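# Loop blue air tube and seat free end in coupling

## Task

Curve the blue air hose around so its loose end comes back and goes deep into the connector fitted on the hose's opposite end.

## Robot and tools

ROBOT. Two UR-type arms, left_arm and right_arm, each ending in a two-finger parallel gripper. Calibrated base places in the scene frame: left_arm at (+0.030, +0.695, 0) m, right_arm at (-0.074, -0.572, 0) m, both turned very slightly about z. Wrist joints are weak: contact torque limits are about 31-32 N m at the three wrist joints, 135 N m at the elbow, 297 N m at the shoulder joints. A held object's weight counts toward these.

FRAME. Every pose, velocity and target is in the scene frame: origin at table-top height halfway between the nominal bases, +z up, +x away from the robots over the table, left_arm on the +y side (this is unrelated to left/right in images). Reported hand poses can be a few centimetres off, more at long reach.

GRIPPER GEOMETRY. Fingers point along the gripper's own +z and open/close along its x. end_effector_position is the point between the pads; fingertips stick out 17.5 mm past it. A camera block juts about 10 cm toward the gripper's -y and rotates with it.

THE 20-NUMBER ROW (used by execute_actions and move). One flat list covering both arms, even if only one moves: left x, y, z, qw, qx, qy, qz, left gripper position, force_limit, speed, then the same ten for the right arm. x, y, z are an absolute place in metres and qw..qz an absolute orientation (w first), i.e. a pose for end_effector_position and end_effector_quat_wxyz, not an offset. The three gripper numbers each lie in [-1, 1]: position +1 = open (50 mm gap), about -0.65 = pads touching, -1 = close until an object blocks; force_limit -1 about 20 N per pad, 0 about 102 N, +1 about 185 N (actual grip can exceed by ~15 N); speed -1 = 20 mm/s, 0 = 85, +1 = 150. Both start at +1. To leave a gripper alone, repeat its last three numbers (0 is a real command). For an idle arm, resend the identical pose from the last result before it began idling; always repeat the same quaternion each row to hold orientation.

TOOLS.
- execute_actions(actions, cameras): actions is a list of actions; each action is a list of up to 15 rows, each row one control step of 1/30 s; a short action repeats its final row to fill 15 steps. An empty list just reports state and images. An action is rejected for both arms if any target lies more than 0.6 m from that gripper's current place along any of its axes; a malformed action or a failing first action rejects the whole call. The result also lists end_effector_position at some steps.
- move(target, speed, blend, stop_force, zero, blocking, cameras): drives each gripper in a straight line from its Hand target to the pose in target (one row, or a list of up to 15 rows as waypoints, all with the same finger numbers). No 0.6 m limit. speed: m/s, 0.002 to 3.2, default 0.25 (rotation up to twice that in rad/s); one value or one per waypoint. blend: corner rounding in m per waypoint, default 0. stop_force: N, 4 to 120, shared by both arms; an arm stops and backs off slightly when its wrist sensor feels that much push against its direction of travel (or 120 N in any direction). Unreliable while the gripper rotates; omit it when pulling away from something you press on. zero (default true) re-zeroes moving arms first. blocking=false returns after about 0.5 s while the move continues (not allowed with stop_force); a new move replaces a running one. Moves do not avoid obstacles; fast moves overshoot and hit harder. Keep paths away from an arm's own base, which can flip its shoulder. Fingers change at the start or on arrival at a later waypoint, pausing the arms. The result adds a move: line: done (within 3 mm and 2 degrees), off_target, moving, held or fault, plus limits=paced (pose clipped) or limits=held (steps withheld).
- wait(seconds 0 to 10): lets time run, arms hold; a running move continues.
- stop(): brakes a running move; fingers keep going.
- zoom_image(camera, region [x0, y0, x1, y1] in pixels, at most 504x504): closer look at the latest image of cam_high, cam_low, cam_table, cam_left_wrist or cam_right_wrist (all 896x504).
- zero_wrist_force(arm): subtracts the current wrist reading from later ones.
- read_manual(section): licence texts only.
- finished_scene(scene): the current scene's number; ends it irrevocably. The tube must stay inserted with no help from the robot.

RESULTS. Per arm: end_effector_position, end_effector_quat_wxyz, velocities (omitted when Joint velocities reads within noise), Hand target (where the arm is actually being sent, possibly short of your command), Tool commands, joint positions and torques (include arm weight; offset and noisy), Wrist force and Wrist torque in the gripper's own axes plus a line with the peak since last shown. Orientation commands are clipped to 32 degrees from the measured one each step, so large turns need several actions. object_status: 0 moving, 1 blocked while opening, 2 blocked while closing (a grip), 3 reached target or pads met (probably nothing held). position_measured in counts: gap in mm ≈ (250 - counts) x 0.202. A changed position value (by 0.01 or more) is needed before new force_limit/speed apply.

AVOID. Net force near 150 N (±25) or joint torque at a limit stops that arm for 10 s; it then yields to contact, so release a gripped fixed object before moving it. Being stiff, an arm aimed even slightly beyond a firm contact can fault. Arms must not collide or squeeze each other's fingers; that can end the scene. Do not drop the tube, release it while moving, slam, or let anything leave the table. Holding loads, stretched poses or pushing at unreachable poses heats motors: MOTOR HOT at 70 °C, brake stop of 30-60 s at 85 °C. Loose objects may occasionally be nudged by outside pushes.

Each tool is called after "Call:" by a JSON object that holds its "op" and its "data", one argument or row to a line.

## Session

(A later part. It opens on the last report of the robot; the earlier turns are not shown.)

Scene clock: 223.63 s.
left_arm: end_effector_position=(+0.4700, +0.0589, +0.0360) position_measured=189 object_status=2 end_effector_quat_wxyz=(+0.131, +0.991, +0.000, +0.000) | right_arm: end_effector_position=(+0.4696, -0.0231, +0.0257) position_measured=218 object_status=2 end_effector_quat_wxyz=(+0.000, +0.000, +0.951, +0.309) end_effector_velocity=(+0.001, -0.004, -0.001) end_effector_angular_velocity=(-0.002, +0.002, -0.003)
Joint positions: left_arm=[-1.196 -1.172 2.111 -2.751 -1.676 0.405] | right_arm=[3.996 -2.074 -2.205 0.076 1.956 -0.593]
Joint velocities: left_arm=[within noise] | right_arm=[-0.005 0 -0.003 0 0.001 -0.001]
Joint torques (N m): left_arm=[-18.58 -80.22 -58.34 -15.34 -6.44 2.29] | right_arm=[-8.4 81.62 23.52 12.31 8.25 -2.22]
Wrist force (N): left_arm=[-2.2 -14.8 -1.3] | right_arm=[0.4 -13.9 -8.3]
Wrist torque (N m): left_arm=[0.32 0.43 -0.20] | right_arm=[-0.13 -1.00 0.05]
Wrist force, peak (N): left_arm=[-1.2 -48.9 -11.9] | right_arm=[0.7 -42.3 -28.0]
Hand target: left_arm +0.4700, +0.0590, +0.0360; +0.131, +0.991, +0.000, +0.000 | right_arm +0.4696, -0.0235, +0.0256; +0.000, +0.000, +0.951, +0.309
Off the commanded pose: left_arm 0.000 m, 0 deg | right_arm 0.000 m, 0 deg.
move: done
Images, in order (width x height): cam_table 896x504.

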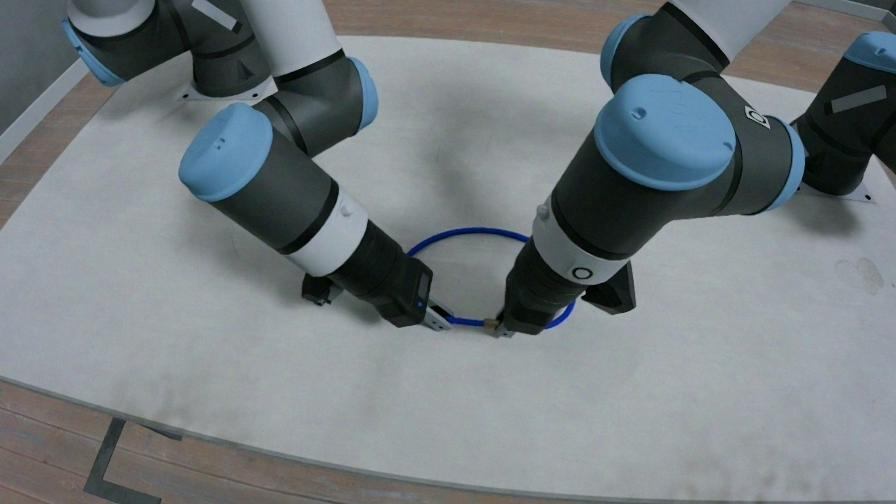

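Open in stages.

Call:
{"op": "move", "data": {
  "target": [
    [0.47,0.059,0.036,0.1305,0.9914,0,0,-1,0,-0.7,0.4696,-0.0235,0.0256,0,0,0.9511,0.3090,-0.37,0.1,-1],
    [0.47,0.059,0.036,0.1305,0.9914,0,0,-1,0,-0.7,0.4696,-0.0235,0.0256,0,0,0.9511,0.3090,-0.1,0.1,-1]
  ],
  "speed": 0.02,
  "cameras": ["cam_table","cam_right_wrist"]
}}

Call:
{"op": "move", "data": {
  "target": [0.47,0.059,0.036,0.1305,0.9914,0,0,-1,0,-0.7,0.4596,-0.0235,0.0256,0,0,0.9511,0.3090,0.6,0.1,-1],
  "speed": 0.02,
  "cameras": ["cam_table","cam_right_wrist"]
}}

Call:
{"op": "zoom_image", "data": {
  "camera": "cam_table",
  "region": [400, 200, 600, 350]
}}

Scene clock: 233.13 s.
left_arm: end_effector_position=(+0.4700, +0.0590, +0.0360) position_measured=189 object_status=2 end_effector_quat_wxyz=(+0.131, +0.991, +0.000, +0.000) | right_arm: end_effector_position=(+0.4696, -0.0235, +0.0256) position_measured=167 object_status=3 end_effector_quat_wxyz=(+0.000, +0.000, +0.951, +0.309)
Joint positions: left_arm=[-1.196 -1.172 2.111 -2.751 -1.676 0.405] | right_arm=[3.996 -2.074 -2.205 0.076 1.957 -0.593]
Joint velocities: within noise
Joint torques (N m): left_arm=[8.8 -71.12 -39.3 -3.62 0.81 2.28] | right_arm=[-10.67 77.19 26.95 3.88 1.66 -1.73]
Wrist force (N): left_arm=[-0.1 2.4 3.2] | right_arm=[-0.1 3.0 1.3]
Wrist torque (N m): left_arm=[0.04 0.42 -0.24] | right_arm=[0.20 -0.44 -0.07]
Wrist force, peak (N): left_arm=[-1.7 -14.4 -0.7] | right_arm=[0.4 -13.3 -7.6]
Hand target: left_arm +0.4700, +0.0590, +0.0360; +0.131, +0.991, +0.000, +0.000 | right_arm +0.4696, -0.0235, +0.0256; +0.000, +0.000, +0.951, +0.309
Off the commanded pose: left_arm 0.000 m, 0 deg | right_arm 0.000 m, 0 deg.
move: done
camera_calibration:
cam_right_wrist: T_world_to_cam=[[-0.999704, 0.0137499, -0.0200785, 0.480896], [-0.00857315, 0.57319, 0.819378, 0.0128564], [0.0227752, 0.819307, -0.572902, 0.157802], [0, 0, 0, 1]] pos_world=[0.47727, -0.14327, 0.0895266]
Images, in order (width x height): cam_table 896x504, cam_right_wrist 896x504.

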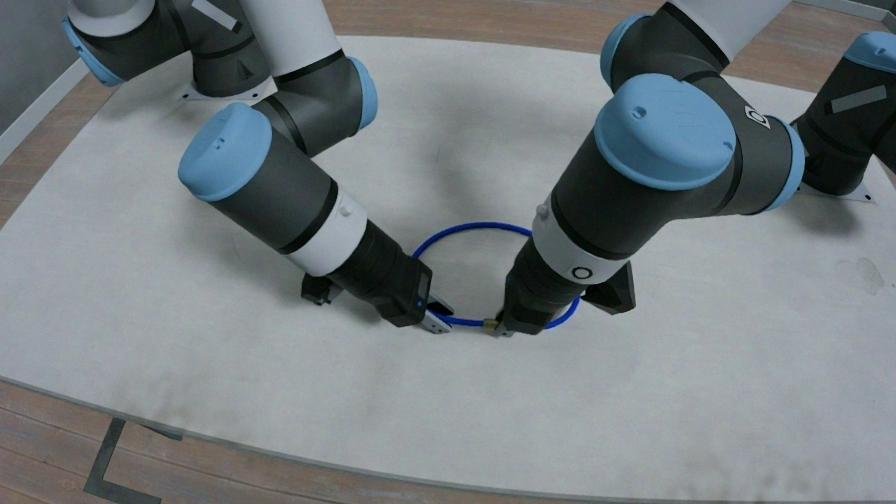

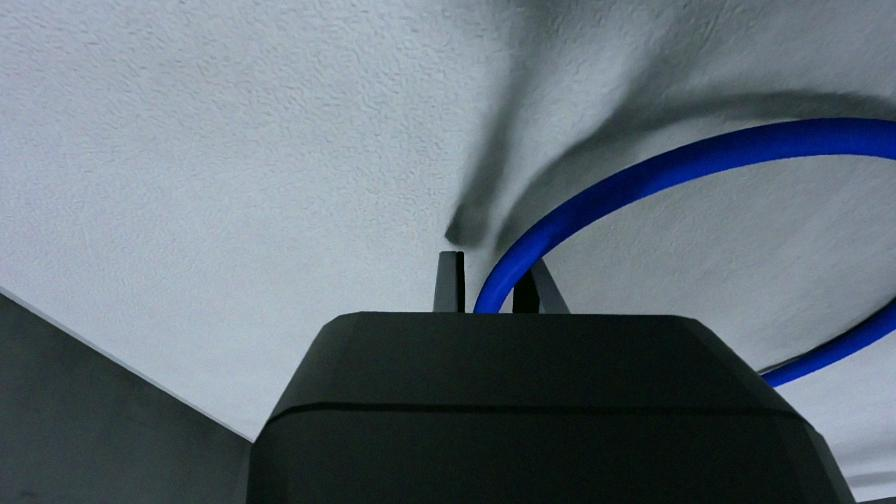

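Scene clock: 234.43 s.
left_arm: end_effector_position=(+0.4700, +0.0590, +0.0360) position_measured=189 object_status=2 end_effector_quat_wxyz=(+0.131, +0.991, +0.000, +0.000) | right_arm: end_effector_position=(+0.4596, -0.0235, +0.0256) position_measured=63 object_status=3 end_effector_quat_wxyz=(+0.000, +0.000, +0.951, +0.309)
Joint positions: left_arm=[-1.196 -1.172 2.111 -2.751 -1.676 0.405] | right_arm=[4.008 -2.068 -2.221 0.09 1.951 -0.582]
Joint velocities: within noise
Joint torques (N m): left_arm=[8.53 -61.84 -32.91 -3.53 0.81 2.01] | right_arm=[17.33 77.65 15.88 9.65 -2.86 1.67]
Wrist force (N): left_arm=[-2.1 1.1 3.0] | right_arm=[-1.7 1.6 0.1]
Wrist torque (N m): left_arm=[0.13 0.36 -0.09] | right_arm=[0.15 -0.47 -0.09]
Wrist force, peak (N): left_arm=[-1.4 2.1 3.8] | right_arm=[-0.9 3.3 1.4]
Hand target: left_arm +0.4700, +0.0590, +0.0360; +0.131, +0.991, +0.000, +0.000 | right_arm +0.4596, -0.0235, +0.0256; +0.000, +0.000, +0.951, +0.309
Off the commanded pose: left_arm 0.000 m, 0 deg | right_arm 0.000 m, 0 deg.
move: done
camera_calibration:
cam_right_wrist: T_world_to_cam=[[-0.999702, 0.0138323, -0.0201351, 0.470914], [-0.00857225, 0.573191, 0.819377, 0.0127704], [0.0228751, 0.819305, -0.572901, 0.157982], [0, 0, 0, 1]] pos_world=[0.467269, -0.143269, 0.0895264]
Images, in order (width x height): cam_table 896x504, cam_right_wrist 896x504.

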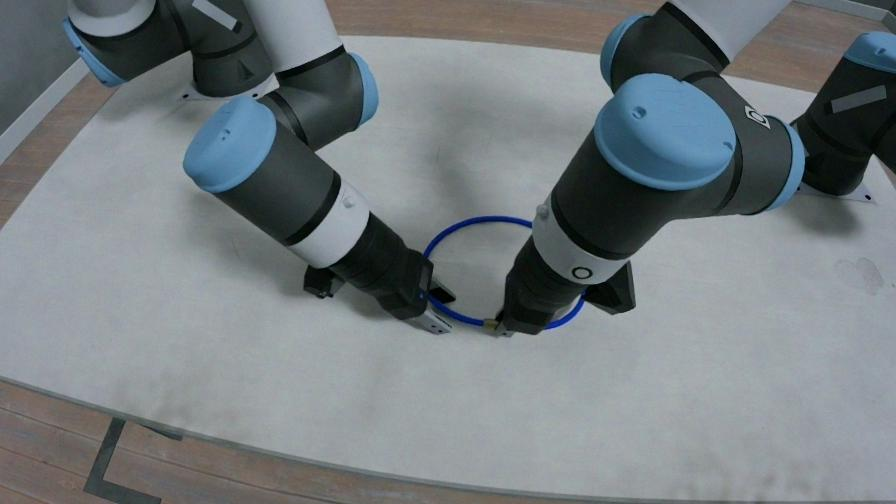

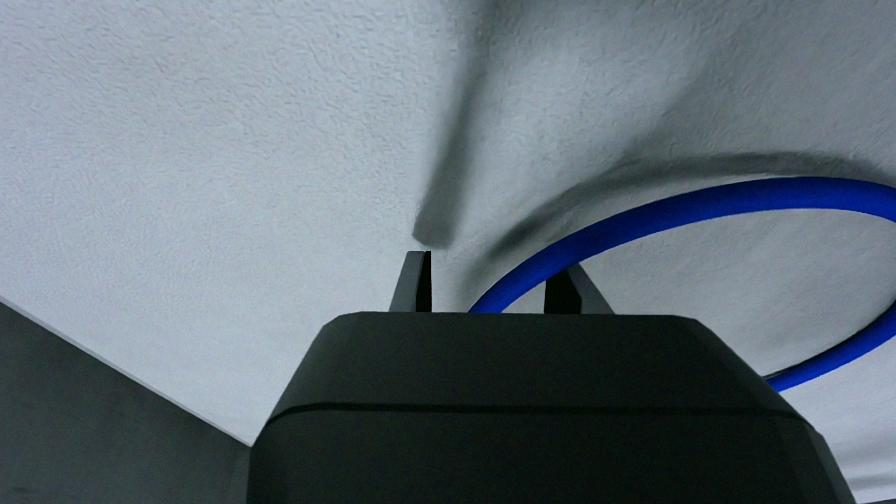

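Scaled by 2.520.

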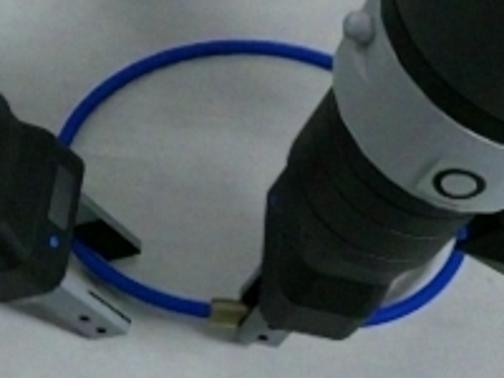

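Ring is circular. Continue following −x, then up.

Call:
{"op": "move", "data": {
  "target": [
    [0.47,0.059,0.036,0.1305,0.9914,0,0,-1,0,-0.7,0.4526,-0.0245,0.0260,0,0,0.9511,0.3090,1,0.1,-1],
    [0.47,0.059,0.036,0.1305,0.9914,0,0,-1,0,-0.7,0.4446,-0.0245,0.0262,0,0,0.9511,0.3090,1,0.1,-1]
  ],
  "speed": 0.02,
  "cameras": ["cam_table","cam_right_wrist"]
}}

Call:
{"op": "zoom_image", "data": {
  "camera": "cam_table",
  "region": [400, 200, 600, 350]
}}

Scene clock: 241.60 s.
left_arm: end_effector_position=(+0.4700, +0.0590, +0.0360) position_measured=189 object_status=2 end_effector_quat_wxyz=(+0.131, +0.991, +0.000, +0.000) | right_arm: end_effector_position=(+0.4449, -0.0245, +0.0262) position_measured=3 object_status=3 end_effector_quat_wxyz=(+0.000, +0.000, +0.951, +0.309)
Joint positions: left_arm=[-1.196 -1.172 2.111 -2.751 -1.676 0.405] | right_arm=[4.025 -2.057 -2.245 0.109 1.942 -0.565]
Joint velocities: within noise
Joint torques (N m): left_arm=[7.06 -60.56 -22.19 -3.35 0.71 1.99] | right_arm=[16.44 77.42 15 10.08 -2.89 1.41]
Wrist force (N): left_arm=[-1.9 -0.7 2.3] | right_arm=[-1.8 0.4 -0.9]
Wrist torque (N m): left_arm=[0.10 0.32 -0.04] | right_arm=[0.17 -0.42 -0.11]
Wrist force, peak (N): left_arm=[-2.2 1.2 3.8] | right_arm=[-2.4 2.1 0.7]
Hand target: left_arm +0.4700, +0.0590, +0.0360; +0.131, +0.991, +0.000, +0.000 | right_arm +0.4446, -0.0245, +0.0262; +0.000, +0.000, +0.951, +0.309
Off the commanded pose: left_arm 0.000 m, 0 deg | right_arm 0.000 m, 0 deg.
move: done
camera_calibration:
cam_right_wrist: T_world_to_cam=[[-0.999704, 0.0137499, -0.0200785, 0.456229], [-0.00857315, 0.57319, 0.819378, 0.0127262], [0.0227752, 0.819307, -0.572902, 0.159528], [0, 0, 0, 1]] pos_world=[0.45257, -0.14427, 0.0901266]
Images, in order (width x height): cam_table 896x504, cam_right_wrist 896x504.

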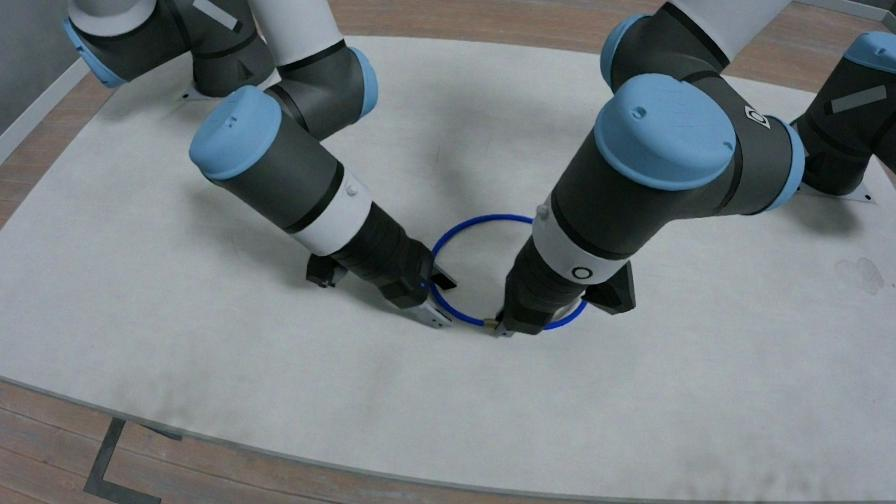

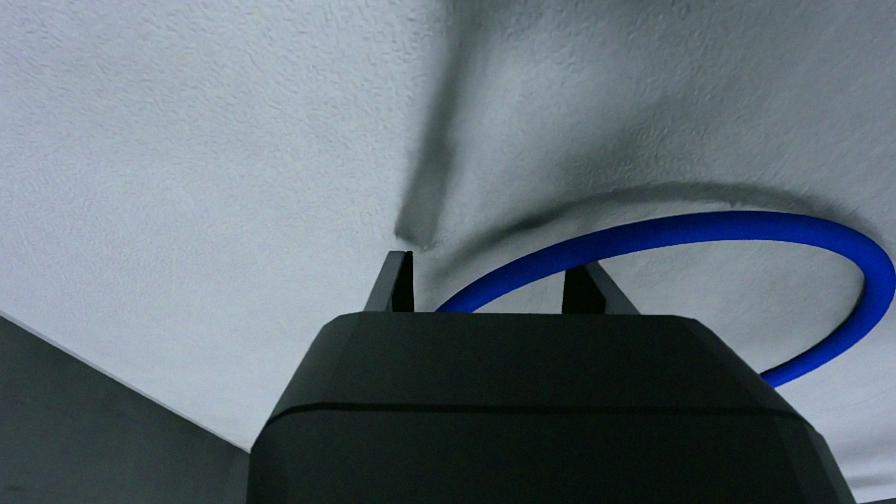

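Scaled by 2.520.

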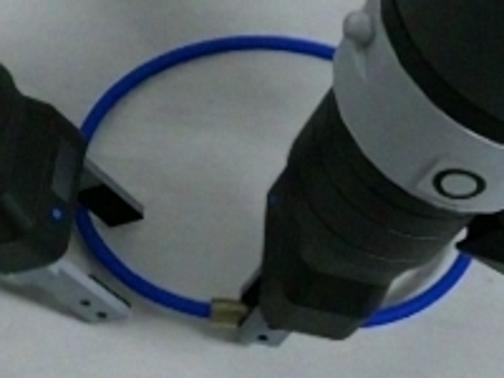

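Call:
{"op": "move", "data": {
  "target": [
    [0.47,0.059,0.0215,0.1305,0.9914,0,0,-1,0,-0.7,0.4446,-0.0245,0.1,0,0,0.9511,0.3090,1,0.1,-1],
    [0.47,0.059,0.0215,0.1305,0.9914,0,0,-1,0,-0.7,0.4446,-0.13,0.2,0,0,0.9511,0.3090,1,0.1,-1],
    [0.47,0.059,0.0215,0.1305,0.9914,0,0,-0.1,0,-1,0.4446,-0.13,0.2,0,0,0.9511,0.3090,1,0.1,-1]
  ],
  "speed": [0.04,0.1,0.1],
  "cameras": ["cam_table","cam_low"]
}}

Call:
{"op": "zoom_image", "data": {
  "camera": "cam_table",
  "region": [400, 200, 600, 350]
}}

Scene clock: 253.10 s.
left_arm: end_effector_position=(+0.4699, +0.0592, +0.0212) position_measured=167 object_status=3 end_effector_quat_wxyz=(+0.130, +0.991, +0.000, +0.000) | right_arm: end_effector_position=(+0.4446, -0.1300, +0.2000) position_measured=3 object_status=3 end_effector_quat_wxyz=(+0.000, +0.000, +0.951, +0.309)
Joint positions: left_arm=[-1.196 -1.149 2.116 -2.778 -1.676 0.405] | right_arm=[3.907 -1.668 -2.284 -0.286 1.999 -0.678]
Joint velocities: within noise
Joint torques (N m): left_arm=[4.46 -80.28 -46.29 -3.39 0.8 1.62] | right_arm=[-17.43 60.44 30.49 2.01 5.54 -2.04]
Wrist force (N): left_arm=[-2.5 -0.6 2.2] | right_arm=[-2.0 0.9 -0.3]
Wrist torque (N m): left_arm=[0.09 0.43 -0.01] | right_arm=[0.35 -0.41 -0.13]
Wrist force, peak (N): left_arm=[-5.9 -1.6 -52.6] | right_arm=[-2.6 1.6 0.1]
Hand target: left_arm +0.4700, +0.0590, +0.0215; +0.131, +0.991, +0.000, +0.000 | right_arm +0.4446, -0.1300, +0.2000; +0.000, +0.000, +0.951, +0.309
Off the commanded pose: left_arm 0.000 m, 0 deg | right_arm 0.000 m, 0 deg.
move: done
Images, in order (width x height): cam_low 896x504, cam_table 896x504.

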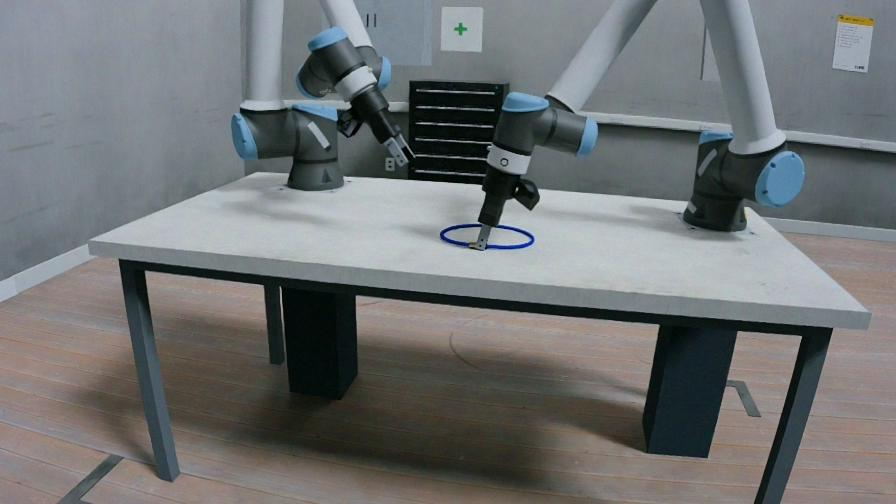

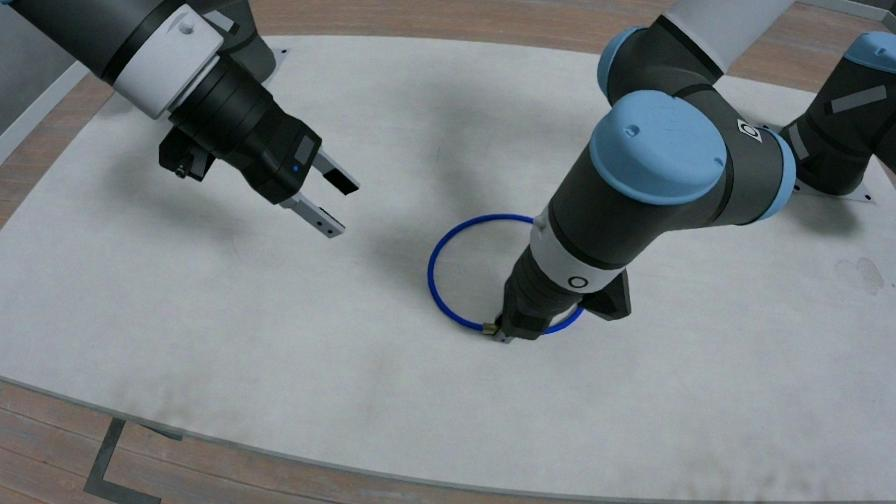

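Scaled by 2.520.

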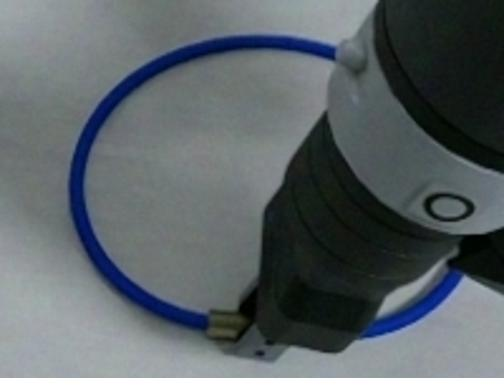

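Call:
{"op": "move", "data": {
  "target": [
    [0.47,0.059,0.0215,0.1305,0.9914,0,0,0.8,0,-1,0.4446,-0.13,0.2,0,0,0.9511,0.3090,1,0.1,-1],
    [0.47,0.059,0.13,0.1305,0.9914,0,0,0.8,0,-1,0.4446,-0.13,0.2,0,0,0.9511,0.3090,1,0.1,-1]
  ],
  "cameras": ["cam_table","cam_low"],
  "speed": 0.05
}}

Call:
{"op": "zoom_image", "data": {
  "camera": "cam_table",
  "region": [430, 285, 560, 345]
}}

Scene clock: 261.87 s.
left_arm: end_effector_position=(+0.4700, +0.0590, +0.1298) position_measured=32 object_status=3 end_effector_quat_wxyz=(+0.131, +0.991, +0.000, +0.000) | right_arm: end_effector_position=(+0.4446, -0.1300, +0.2000) position_measured=3 object_status=3 end_effector_quat_wxyz=(+0.000, +0.000, +0.951, +0.309)
Joint positions: left_arm=[-1.196 -1.304 2.065 -2.572 -1.676 0.405] | right_arm=[3.907 -1.668 -2.284 -0.286 1.999 -0.678]
Joint velocities: within noise
Joint torques (N m): left_arm=[8.25 -75.7 -54.16 -1.41 -0.04 -0.57] | right_arm=[-15.65 55.8 39.91 3.26 5.03 -1.5]
Wrist force (N): left_arm=[-1.9 -0.1 2.0] | right_arm=[-1.9 0.8 -0.2]
Wrist torque (N m): left_arm=[0.15 0.30 0.00] | right_arm=[0.34 -0.42 -0.14]
Wrist force, peak (N): left_arm=[-2.5 -1.0 2.5] | right_arm=[-2.4 1.1 -0.2]
Hand target: left_arm +0.4700, +0.0590, +0.1300; +0.131, +0.991, +0.000, +0.000 | right_arm +0.4446, -0.1300, +0.2000; +0.000, +0.000, +0.951, +0.309
Off the commanded pose: left_arm 0.000 m, 0 deg | right_arm 0.000 m, 0 deg.
move: done
Images, in order (width x height): cam_low 896x504, cam_table 896x504.

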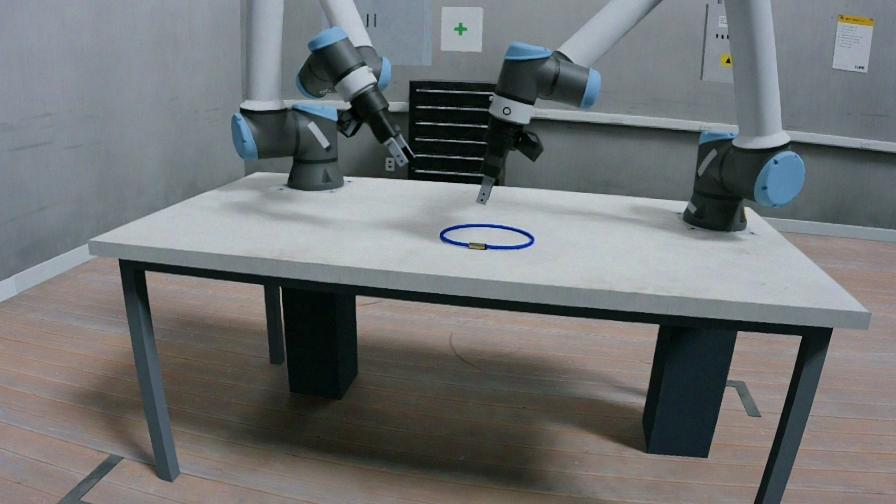

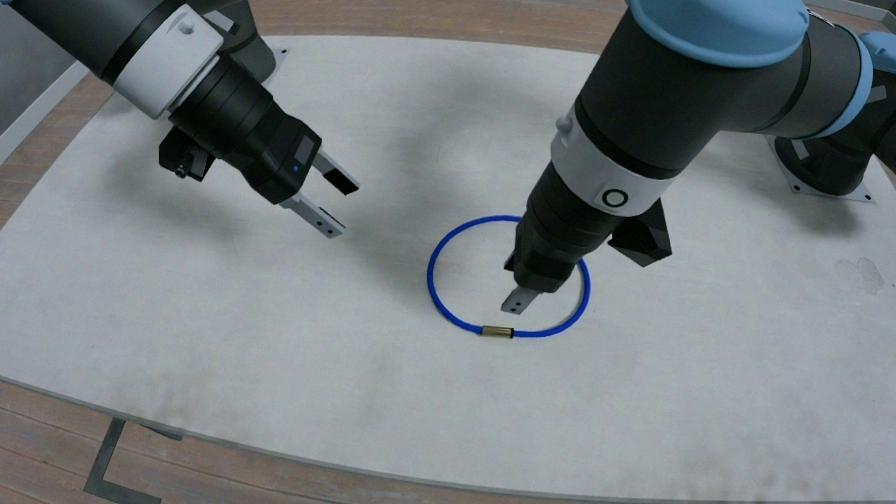

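Scaled by 3.877.

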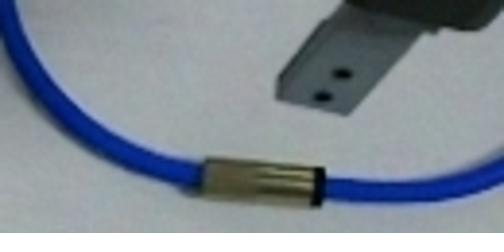

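Call:
{"op": "finished_scene", "data": {
  "scene": 2
}}

The scene is finished: the task was done.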